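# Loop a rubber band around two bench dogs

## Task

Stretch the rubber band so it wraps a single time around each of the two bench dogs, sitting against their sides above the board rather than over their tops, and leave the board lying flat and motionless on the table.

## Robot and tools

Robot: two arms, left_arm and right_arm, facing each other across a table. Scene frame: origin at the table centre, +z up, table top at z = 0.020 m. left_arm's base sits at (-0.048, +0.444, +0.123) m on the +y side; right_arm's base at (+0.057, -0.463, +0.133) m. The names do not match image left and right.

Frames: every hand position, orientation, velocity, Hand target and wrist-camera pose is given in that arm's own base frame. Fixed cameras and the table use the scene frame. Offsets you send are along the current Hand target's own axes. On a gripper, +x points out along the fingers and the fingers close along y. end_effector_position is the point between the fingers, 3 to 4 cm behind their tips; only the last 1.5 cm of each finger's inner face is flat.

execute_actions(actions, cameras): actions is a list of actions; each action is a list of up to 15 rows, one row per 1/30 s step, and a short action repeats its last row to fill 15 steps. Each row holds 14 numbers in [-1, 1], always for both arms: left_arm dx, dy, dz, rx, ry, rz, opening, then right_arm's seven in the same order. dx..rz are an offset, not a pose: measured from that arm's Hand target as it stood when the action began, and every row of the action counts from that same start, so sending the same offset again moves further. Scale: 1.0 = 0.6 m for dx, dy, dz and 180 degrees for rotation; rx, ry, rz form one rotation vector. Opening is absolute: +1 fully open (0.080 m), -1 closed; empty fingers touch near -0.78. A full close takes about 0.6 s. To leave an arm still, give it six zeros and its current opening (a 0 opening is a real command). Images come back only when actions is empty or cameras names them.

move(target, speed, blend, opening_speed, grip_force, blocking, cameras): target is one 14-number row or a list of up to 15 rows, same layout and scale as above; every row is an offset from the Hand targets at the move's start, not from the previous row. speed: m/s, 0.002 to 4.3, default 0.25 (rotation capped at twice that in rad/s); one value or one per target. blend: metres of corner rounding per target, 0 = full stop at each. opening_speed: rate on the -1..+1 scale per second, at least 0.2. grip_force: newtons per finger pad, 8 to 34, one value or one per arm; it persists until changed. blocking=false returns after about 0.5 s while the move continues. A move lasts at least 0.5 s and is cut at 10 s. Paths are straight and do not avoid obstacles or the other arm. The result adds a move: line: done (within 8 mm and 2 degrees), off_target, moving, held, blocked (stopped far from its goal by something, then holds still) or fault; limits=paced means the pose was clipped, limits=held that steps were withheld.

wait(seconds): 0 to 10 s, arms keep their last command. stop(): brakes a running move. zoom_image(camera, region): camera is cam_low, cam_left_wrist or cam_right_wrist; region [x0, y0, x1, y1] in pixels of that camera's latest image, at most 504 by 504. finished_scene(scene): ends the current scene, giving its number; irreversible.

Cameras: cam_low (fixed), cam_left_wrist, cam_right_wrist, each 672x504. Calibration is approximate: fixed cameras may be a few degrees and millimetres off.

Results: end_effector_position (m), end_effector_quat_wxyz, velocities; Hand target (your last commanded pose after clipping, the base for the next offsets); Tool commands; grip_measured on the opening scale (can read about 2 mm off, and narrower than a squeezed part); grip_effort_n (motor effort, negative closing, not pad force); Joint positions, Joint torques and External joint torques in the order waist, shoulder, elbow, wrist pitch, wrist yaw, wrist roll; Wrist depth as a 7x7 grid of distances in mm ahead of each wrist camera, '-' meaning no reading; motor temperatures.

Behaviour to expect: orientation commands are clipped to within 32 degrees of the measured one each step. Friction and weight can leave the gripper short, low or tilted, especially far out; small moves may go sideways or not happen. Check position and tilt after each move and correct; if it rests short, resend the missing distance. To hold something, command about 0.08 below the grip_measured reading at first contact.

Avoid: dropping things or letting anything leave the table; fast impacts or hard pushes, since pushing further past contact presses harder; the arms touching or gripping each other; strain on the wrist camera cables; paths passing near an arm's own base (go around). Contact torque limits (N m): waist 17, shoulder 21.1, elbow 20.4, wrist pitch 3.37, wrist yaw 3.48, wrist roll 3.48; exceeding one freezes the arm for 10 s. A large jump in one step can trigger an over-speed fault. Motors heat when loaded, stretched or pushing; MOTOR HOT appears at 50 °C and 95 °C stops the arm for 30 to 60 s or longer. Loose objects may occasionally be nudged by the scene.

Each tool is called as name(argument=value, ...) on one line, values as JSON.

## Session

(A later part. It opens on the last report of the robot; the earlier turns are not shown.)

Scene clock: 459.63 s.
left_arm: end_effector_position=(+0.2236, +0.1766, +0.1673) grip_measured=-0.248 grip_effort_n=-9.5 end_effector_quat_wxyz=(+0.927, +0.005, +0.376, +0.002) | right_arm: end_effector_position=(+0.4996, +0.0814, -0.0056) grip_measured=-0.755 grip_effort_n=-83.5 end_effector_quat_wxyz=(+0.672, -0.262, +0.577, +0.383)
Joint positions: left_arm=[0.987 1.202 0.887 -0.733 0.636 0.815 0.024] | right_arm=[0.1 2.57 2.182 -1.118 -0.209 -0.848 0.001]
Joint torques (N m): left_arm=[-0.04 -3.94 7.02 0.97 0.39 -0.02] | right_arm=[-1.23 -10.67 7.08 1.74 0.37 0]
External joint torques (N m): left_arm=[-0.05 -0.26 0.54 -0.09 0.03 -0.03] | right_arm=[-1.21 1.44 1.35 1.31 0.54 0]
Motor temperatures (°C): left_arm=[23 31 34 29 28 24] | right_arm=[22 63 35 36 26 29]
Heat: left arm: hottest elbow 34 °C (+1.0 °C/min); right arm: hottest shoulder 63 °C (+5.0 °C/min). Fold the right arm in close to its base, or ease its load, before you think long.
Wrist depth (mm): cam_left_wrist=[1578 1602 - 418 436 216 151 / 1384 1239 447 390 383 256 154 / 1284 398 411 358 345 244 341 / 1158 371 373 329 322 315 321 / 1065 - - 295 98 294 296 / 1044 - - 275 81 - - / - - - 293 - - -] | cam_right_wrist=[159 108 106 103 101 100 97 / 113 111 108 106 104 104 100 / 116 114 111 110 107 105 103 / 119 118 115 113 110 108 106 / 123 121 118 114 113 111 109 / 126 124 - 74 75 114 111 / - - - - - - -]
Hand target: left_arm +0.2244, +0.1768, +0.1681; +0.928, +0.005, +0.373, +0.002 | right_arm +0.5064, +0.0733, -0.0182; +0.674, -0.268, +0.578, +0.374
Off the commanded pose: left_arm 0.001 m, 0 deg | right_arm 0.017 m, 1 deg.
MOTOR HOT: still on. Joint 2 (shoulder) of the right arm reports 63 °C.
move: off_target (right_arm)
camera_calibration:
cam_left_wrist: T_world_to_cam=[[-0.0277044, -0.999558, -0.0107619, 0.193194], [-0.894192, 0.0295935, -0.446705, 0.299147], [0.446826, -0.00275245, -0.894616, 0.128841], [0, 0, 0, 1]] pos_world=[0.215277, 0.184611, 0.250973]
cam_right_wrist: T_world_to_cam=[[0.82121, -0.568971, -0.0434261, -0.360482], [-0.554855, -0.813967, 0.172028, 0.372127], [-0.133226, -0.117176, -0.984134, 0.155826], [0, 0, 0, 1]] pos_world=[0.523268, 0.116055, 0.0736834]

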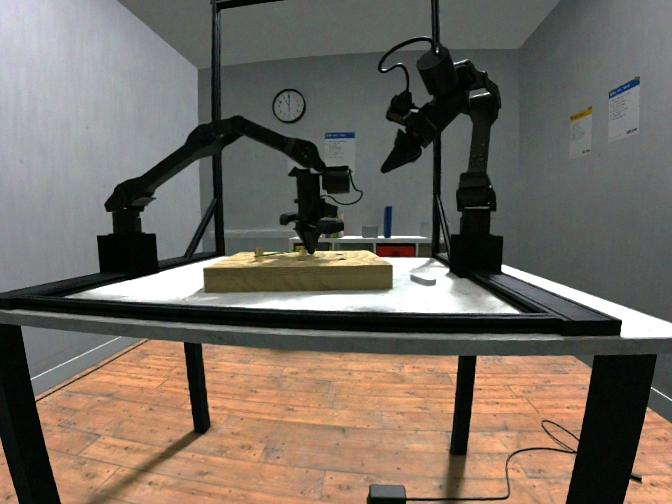

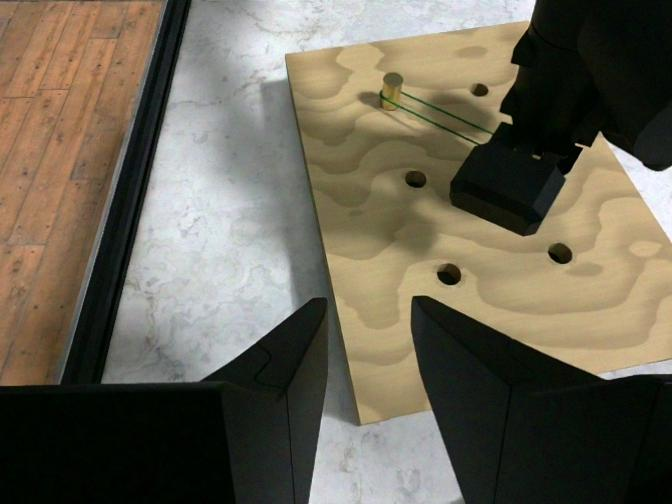

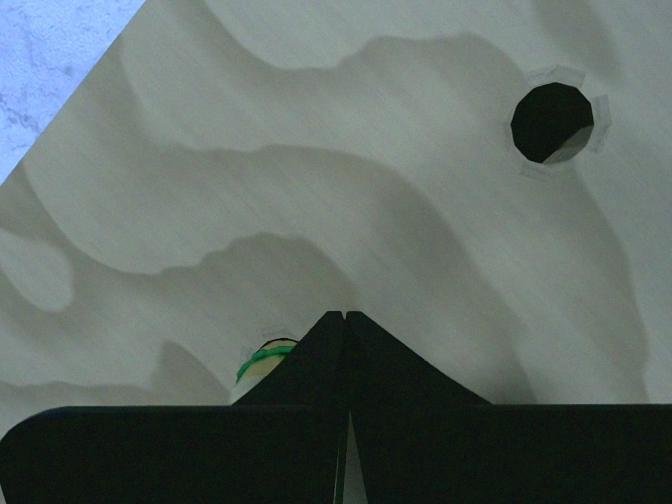

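move(target=[0,0,0,0,0,0,-0.25,-0.006,0,0,0,0,0,-0.55], opening_speed=0.5, cameras=["all"])

zoom_image(camera="cam_right_wrist", region=[200, 310, 360, 430])

zoom_image(camera="cam_low", region=[285, 235, 333, 271])

zoom_image(camera="cam_left_wrist", region=[370, 60, 530, 180])

Scene clock: 464.10 s.
left_arm: end_effector_position=(+0.2236, +0.1766, +0.1673) grip_measured=-0.248 grip_effort_n=-10.0 end_effector_quat_wxyz=(+0.927, +0.005, +0.376, +0.002) | right_arm: end_effector_position=(+0.5053, +0.0747, -0.0059) grip_measured=-0.554 grip_effort_n=17.9 end_effector_quat_wxyz=(+0.677, -0.269, +0.575, +0.372)
Joint positions: left_arm=[0.987 1.202 0.887 -0.733 0.636 0.815 0.024] | right_arm=[0.092 2.576 2.192 -1.106 -0.189 -0.848 0.01]
Joint torques (N m): left_arm=[-0.02 -3.94 7.05 0.98 0.37 -0.03] | right_arm=[-0.36 -11.79 6.96 0.05 -0.06 -0.04]
External joint torques (N m): left_arm=[-0.05 -0.23 0.53 -0.08 0.01 -0.03] | right_arm=[-0.25 0.47 1.15 -0.42 0.09 -0.04]
Motor temperatures (°C): left_arm=[23 31 34 29 28 24] | right_arm=[22 61 35 35 26 29]
Heat: left arm: hottest elbow 34 °C (+1.0 °C/min); right arm: hottest shoulder 61 °C (+0.0 °C/min). Fold the right arm in close to its base, or ease its load, before you think long.
Wrist depth (mm): cam_left_wrist=[1614 1555 - 418 419 211 145 / 1469 1411 - 389 386 241 147 / 1291 411 - 354 344 246 346 / 1171 356 - 327 320 314 319 / 1071 344 348 299 98 294 293 / 1034 - - 281 81 - - / - - - 287 - - -] | cam_right_wrist=[105 104 103 101 100 98 97 / 108 107 106 104 103 109 100 / 112 111 109 107 106 104 102 / 116 114 112 110 109 107 105 / 119 118 115 113 112 110 109 / - 121 - 94 - 113 111 / - - - 121 - - -]
Hand target: left_arm +0.2244, +0.1768, +0.1681; +0.928, +0.005, +0.373, +0.002 | right_arm +0.5062, +0.0727, -0.0147; +0.674, -0.268, +0.578, +0.374
Off the commanded pose: left_arm 0.001 m, 0 deg | right_arm 0.009 m, 1 deg.
MOTOR HOT: still on. Joint 2 (shoulder) of the right arm reports 61 °C.
move: off_target (right_arm)
camera_calibration:
cam_left_wrist: T_world_to_cam=[[-0.0277044, -0.999558, -0.0107619, 0.193194], [-0.894192, 0.0295935, -0.446705, 0.299147], [0.446826, -0.00275245, -0.894616, 0.128841], [0, 0, 0, 1]] pos_world=[0.215277, 0.184611, 0.250973]
cam_right_wrist: T_world_to_cam=[[0.816164, -0.577556, -0.017478, -0.365509], [-0.566101, -0.805305, 0.176108, 0.374945], [-0.115787, -0.133839, -0.984216, 0.147837], [0, 0, 0, 1]] pos_world=[0.52769, 0.110629, 0.0730843]

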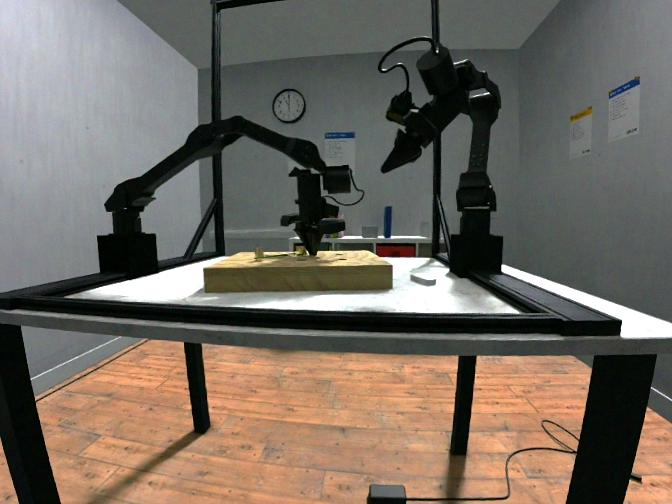

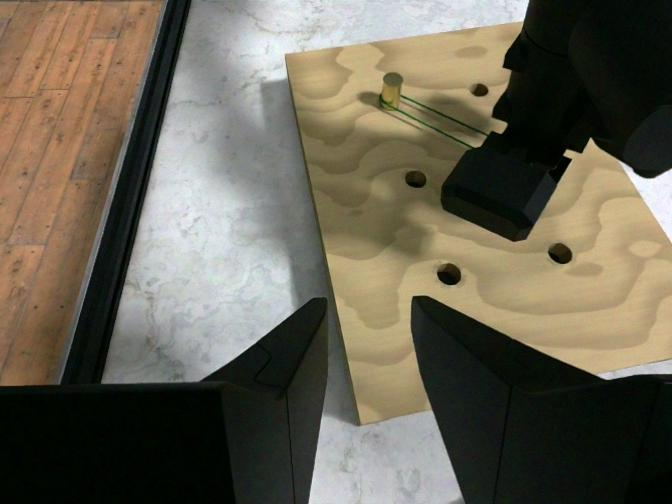

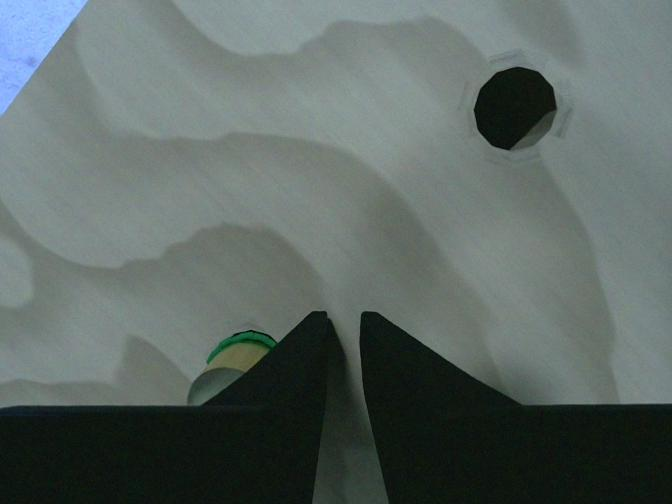

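Scaled by 3.150 from the camera's 672x504 image, which has a finer 960x720 frame.

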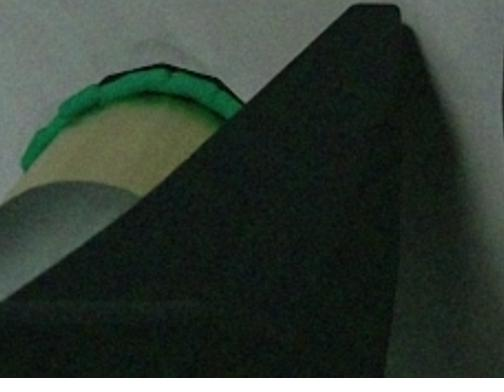

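Scaled by 10.500 from the camera's 672x504 image, which has a finer 960x720 frame.

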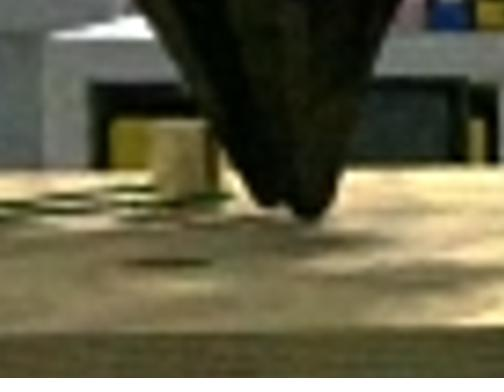

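Scaled by 3.150 from the camera's 672x504 image, which has a finer 960x720 frame.

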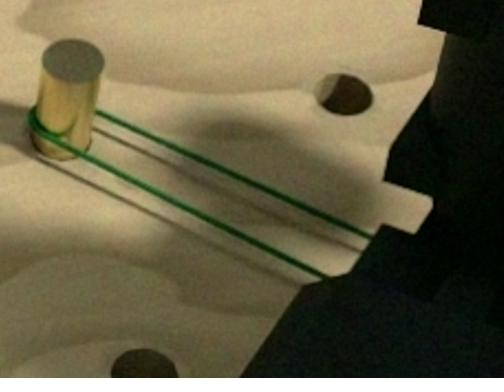

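move(target=[[0,0,0,0,0,0,-0.25,-0.03,-0.025,0.015,0,0,0,-0.55],[0,0,0,0,0,0,-0.25,-0.2,-0.03,0,0,0,0,-0.55]], speed=[0.05,0.15], cameras=["all"])

zoom_image(camera="cam_left_wrist", region=[370, 60, 570, 200])

zoom_image(camera="cam_low", region=[240, 225, 336, 290])

Scene clock: 468.13 s.
left_arm: end_effector_position=(+0.2236, +0.1766, +0.1673) grip_measured=-0.248 grip_effort_n=-9.5 end_effector_quat_wxyz=(+0.927, +0.005, +0.376, +0.002) | right_arm: end_effector_position=(+0.5119, +0.0372, +0.0921) grip_measured=-0.553 grip_effort_n=16.5 end_effector_quat_wxyz=(+0.713, -0.278, +0.543, +0.346)
Joint positions: left_arm=[0.987 1.202 0.887 -0.733 0.636 0.815 0.024] | right_arm=[0.017 2.456 2.349 -1.286 -0.19 -0.888 0.01]
Joint torques (N m): left_arm=[-0.01 -3.93 7.14 0.97 0.36 -0.02] | right_arm=[0.14 -15.75 6.97 0.11 -0.33 -0.11]
External joint torques (N m): left_arm=[-0.05 -0.22 0.66 -0.09 0.01 -0.02] | right_arm=[0.22 -4.04 1.13 -0.48 -0.18 -0.11]
Motor temperatures (°C): left_arm=[23 31 34 29 28 24] | right_arm=[22 62 35 34 26 29]
Heat: left arm: hottest elbow 34 °C (+1.0 °C/min); right arm: hottest shoulder 62 °C (-2.0 °C/min). Fold the right arm in close to its base, or ease its load, before you think long.
Wrist depth (mm): cam_left_wrist=[1626 1522 511 424 154 145 184 / 1430 1411 - 390 372 152 440 / 1284 409 407 352 353 353 364 / 1184 362 383 325 319 320 319 / 1098 - - 296 98 294 295 / 1055 - - 279 81 - - / - - - 289 - - -] | cam_right_wrist=[244 198 197 198 199 199 248 / 247 200 201 202 202 204 206 / 204 204 205 206 206 207 207 / 209 208 209 210 211 211 212 / 212 212 212 213 214 216 216 / 215 215 - 89 75 219 273 / - - - - - - -]
Hand target: left_arm +0.2244, +0.1768, +0.1681; +0.928, +0.005, +0.373, +0.002 | right_arm +0.5147, +0.0389, +0.1016; +0.674, -0.268, +0.578, +0.374
Off the commanded pose: left_arm 0.001 m, 0 deg | right_arm 0.010 m, 7 deg.
MOTOR HOT: still on. Joint 2 (shoulder) of the right arm reports 62 °C.
joint sent to its limit (right arm) — joint 3 (elbow), upper limit, where the elbow is as straight as it goes. The joint targets are off in orientation, not in position.
move: off_target (right_arm)
camera_calibration:
cam_left_wrist: T_world_to_cam=[[-0.0277044, -0.999558, -0.0107619, 0.193194], [-0.894192, 0.0295935, -0.446705, 0.299147], [0.446826, -0.00275245, -0.894616, 0.128841], [0, 0, 0, 1]] pos_world=[0.215277, 0.184611, 0.250973]
cam_right_wrist: T_world_to_cam=[[0.792722, -0.606048, 0.065561, -0.385551], [-0.609348, -0.78483, 0.112859, 0.358412], [-0.0169439, -0.129415, -0.991446, 0.189991], [0, 0, 0, 1]] pos_world=[0.527252, 0.072218, 0.173192]

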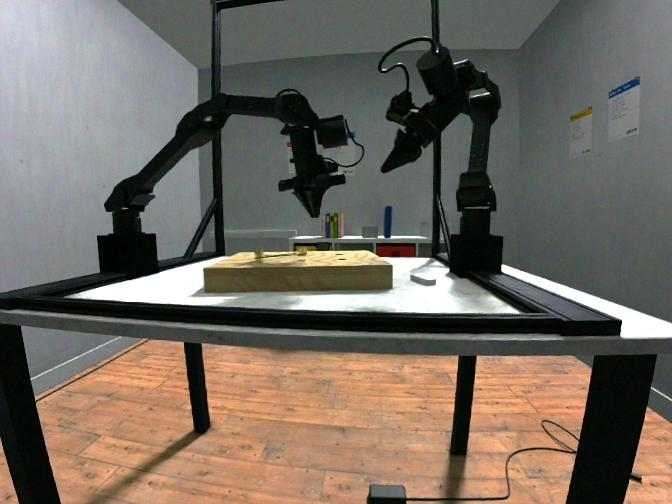

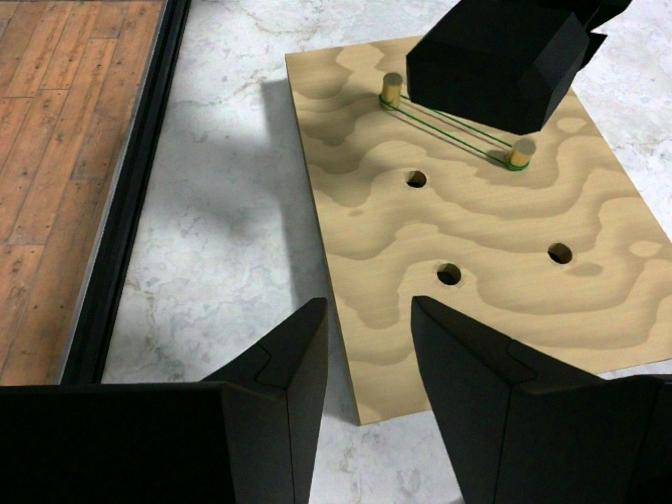

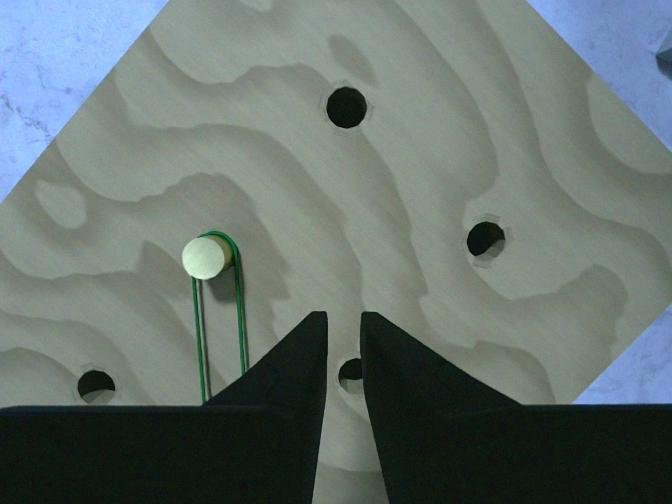

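Scaled by 2.520 from the camera's 672x504 image, which has a finer 960x720 frame.

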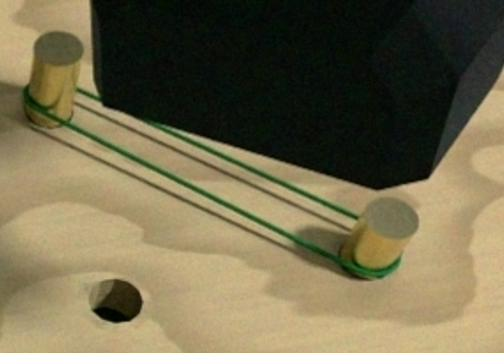

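Scaled by 5.250 from the camera's 672x504 image, which has a finer 960x720 frame.

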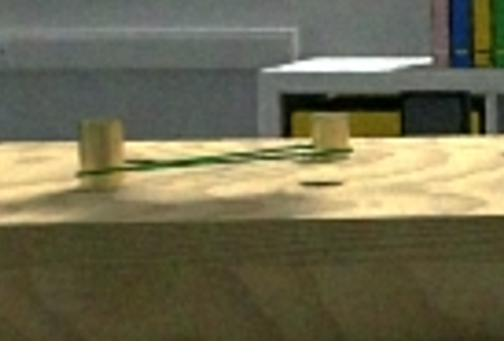

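finished_scene(scene=1)

The scene is finished: the task was done.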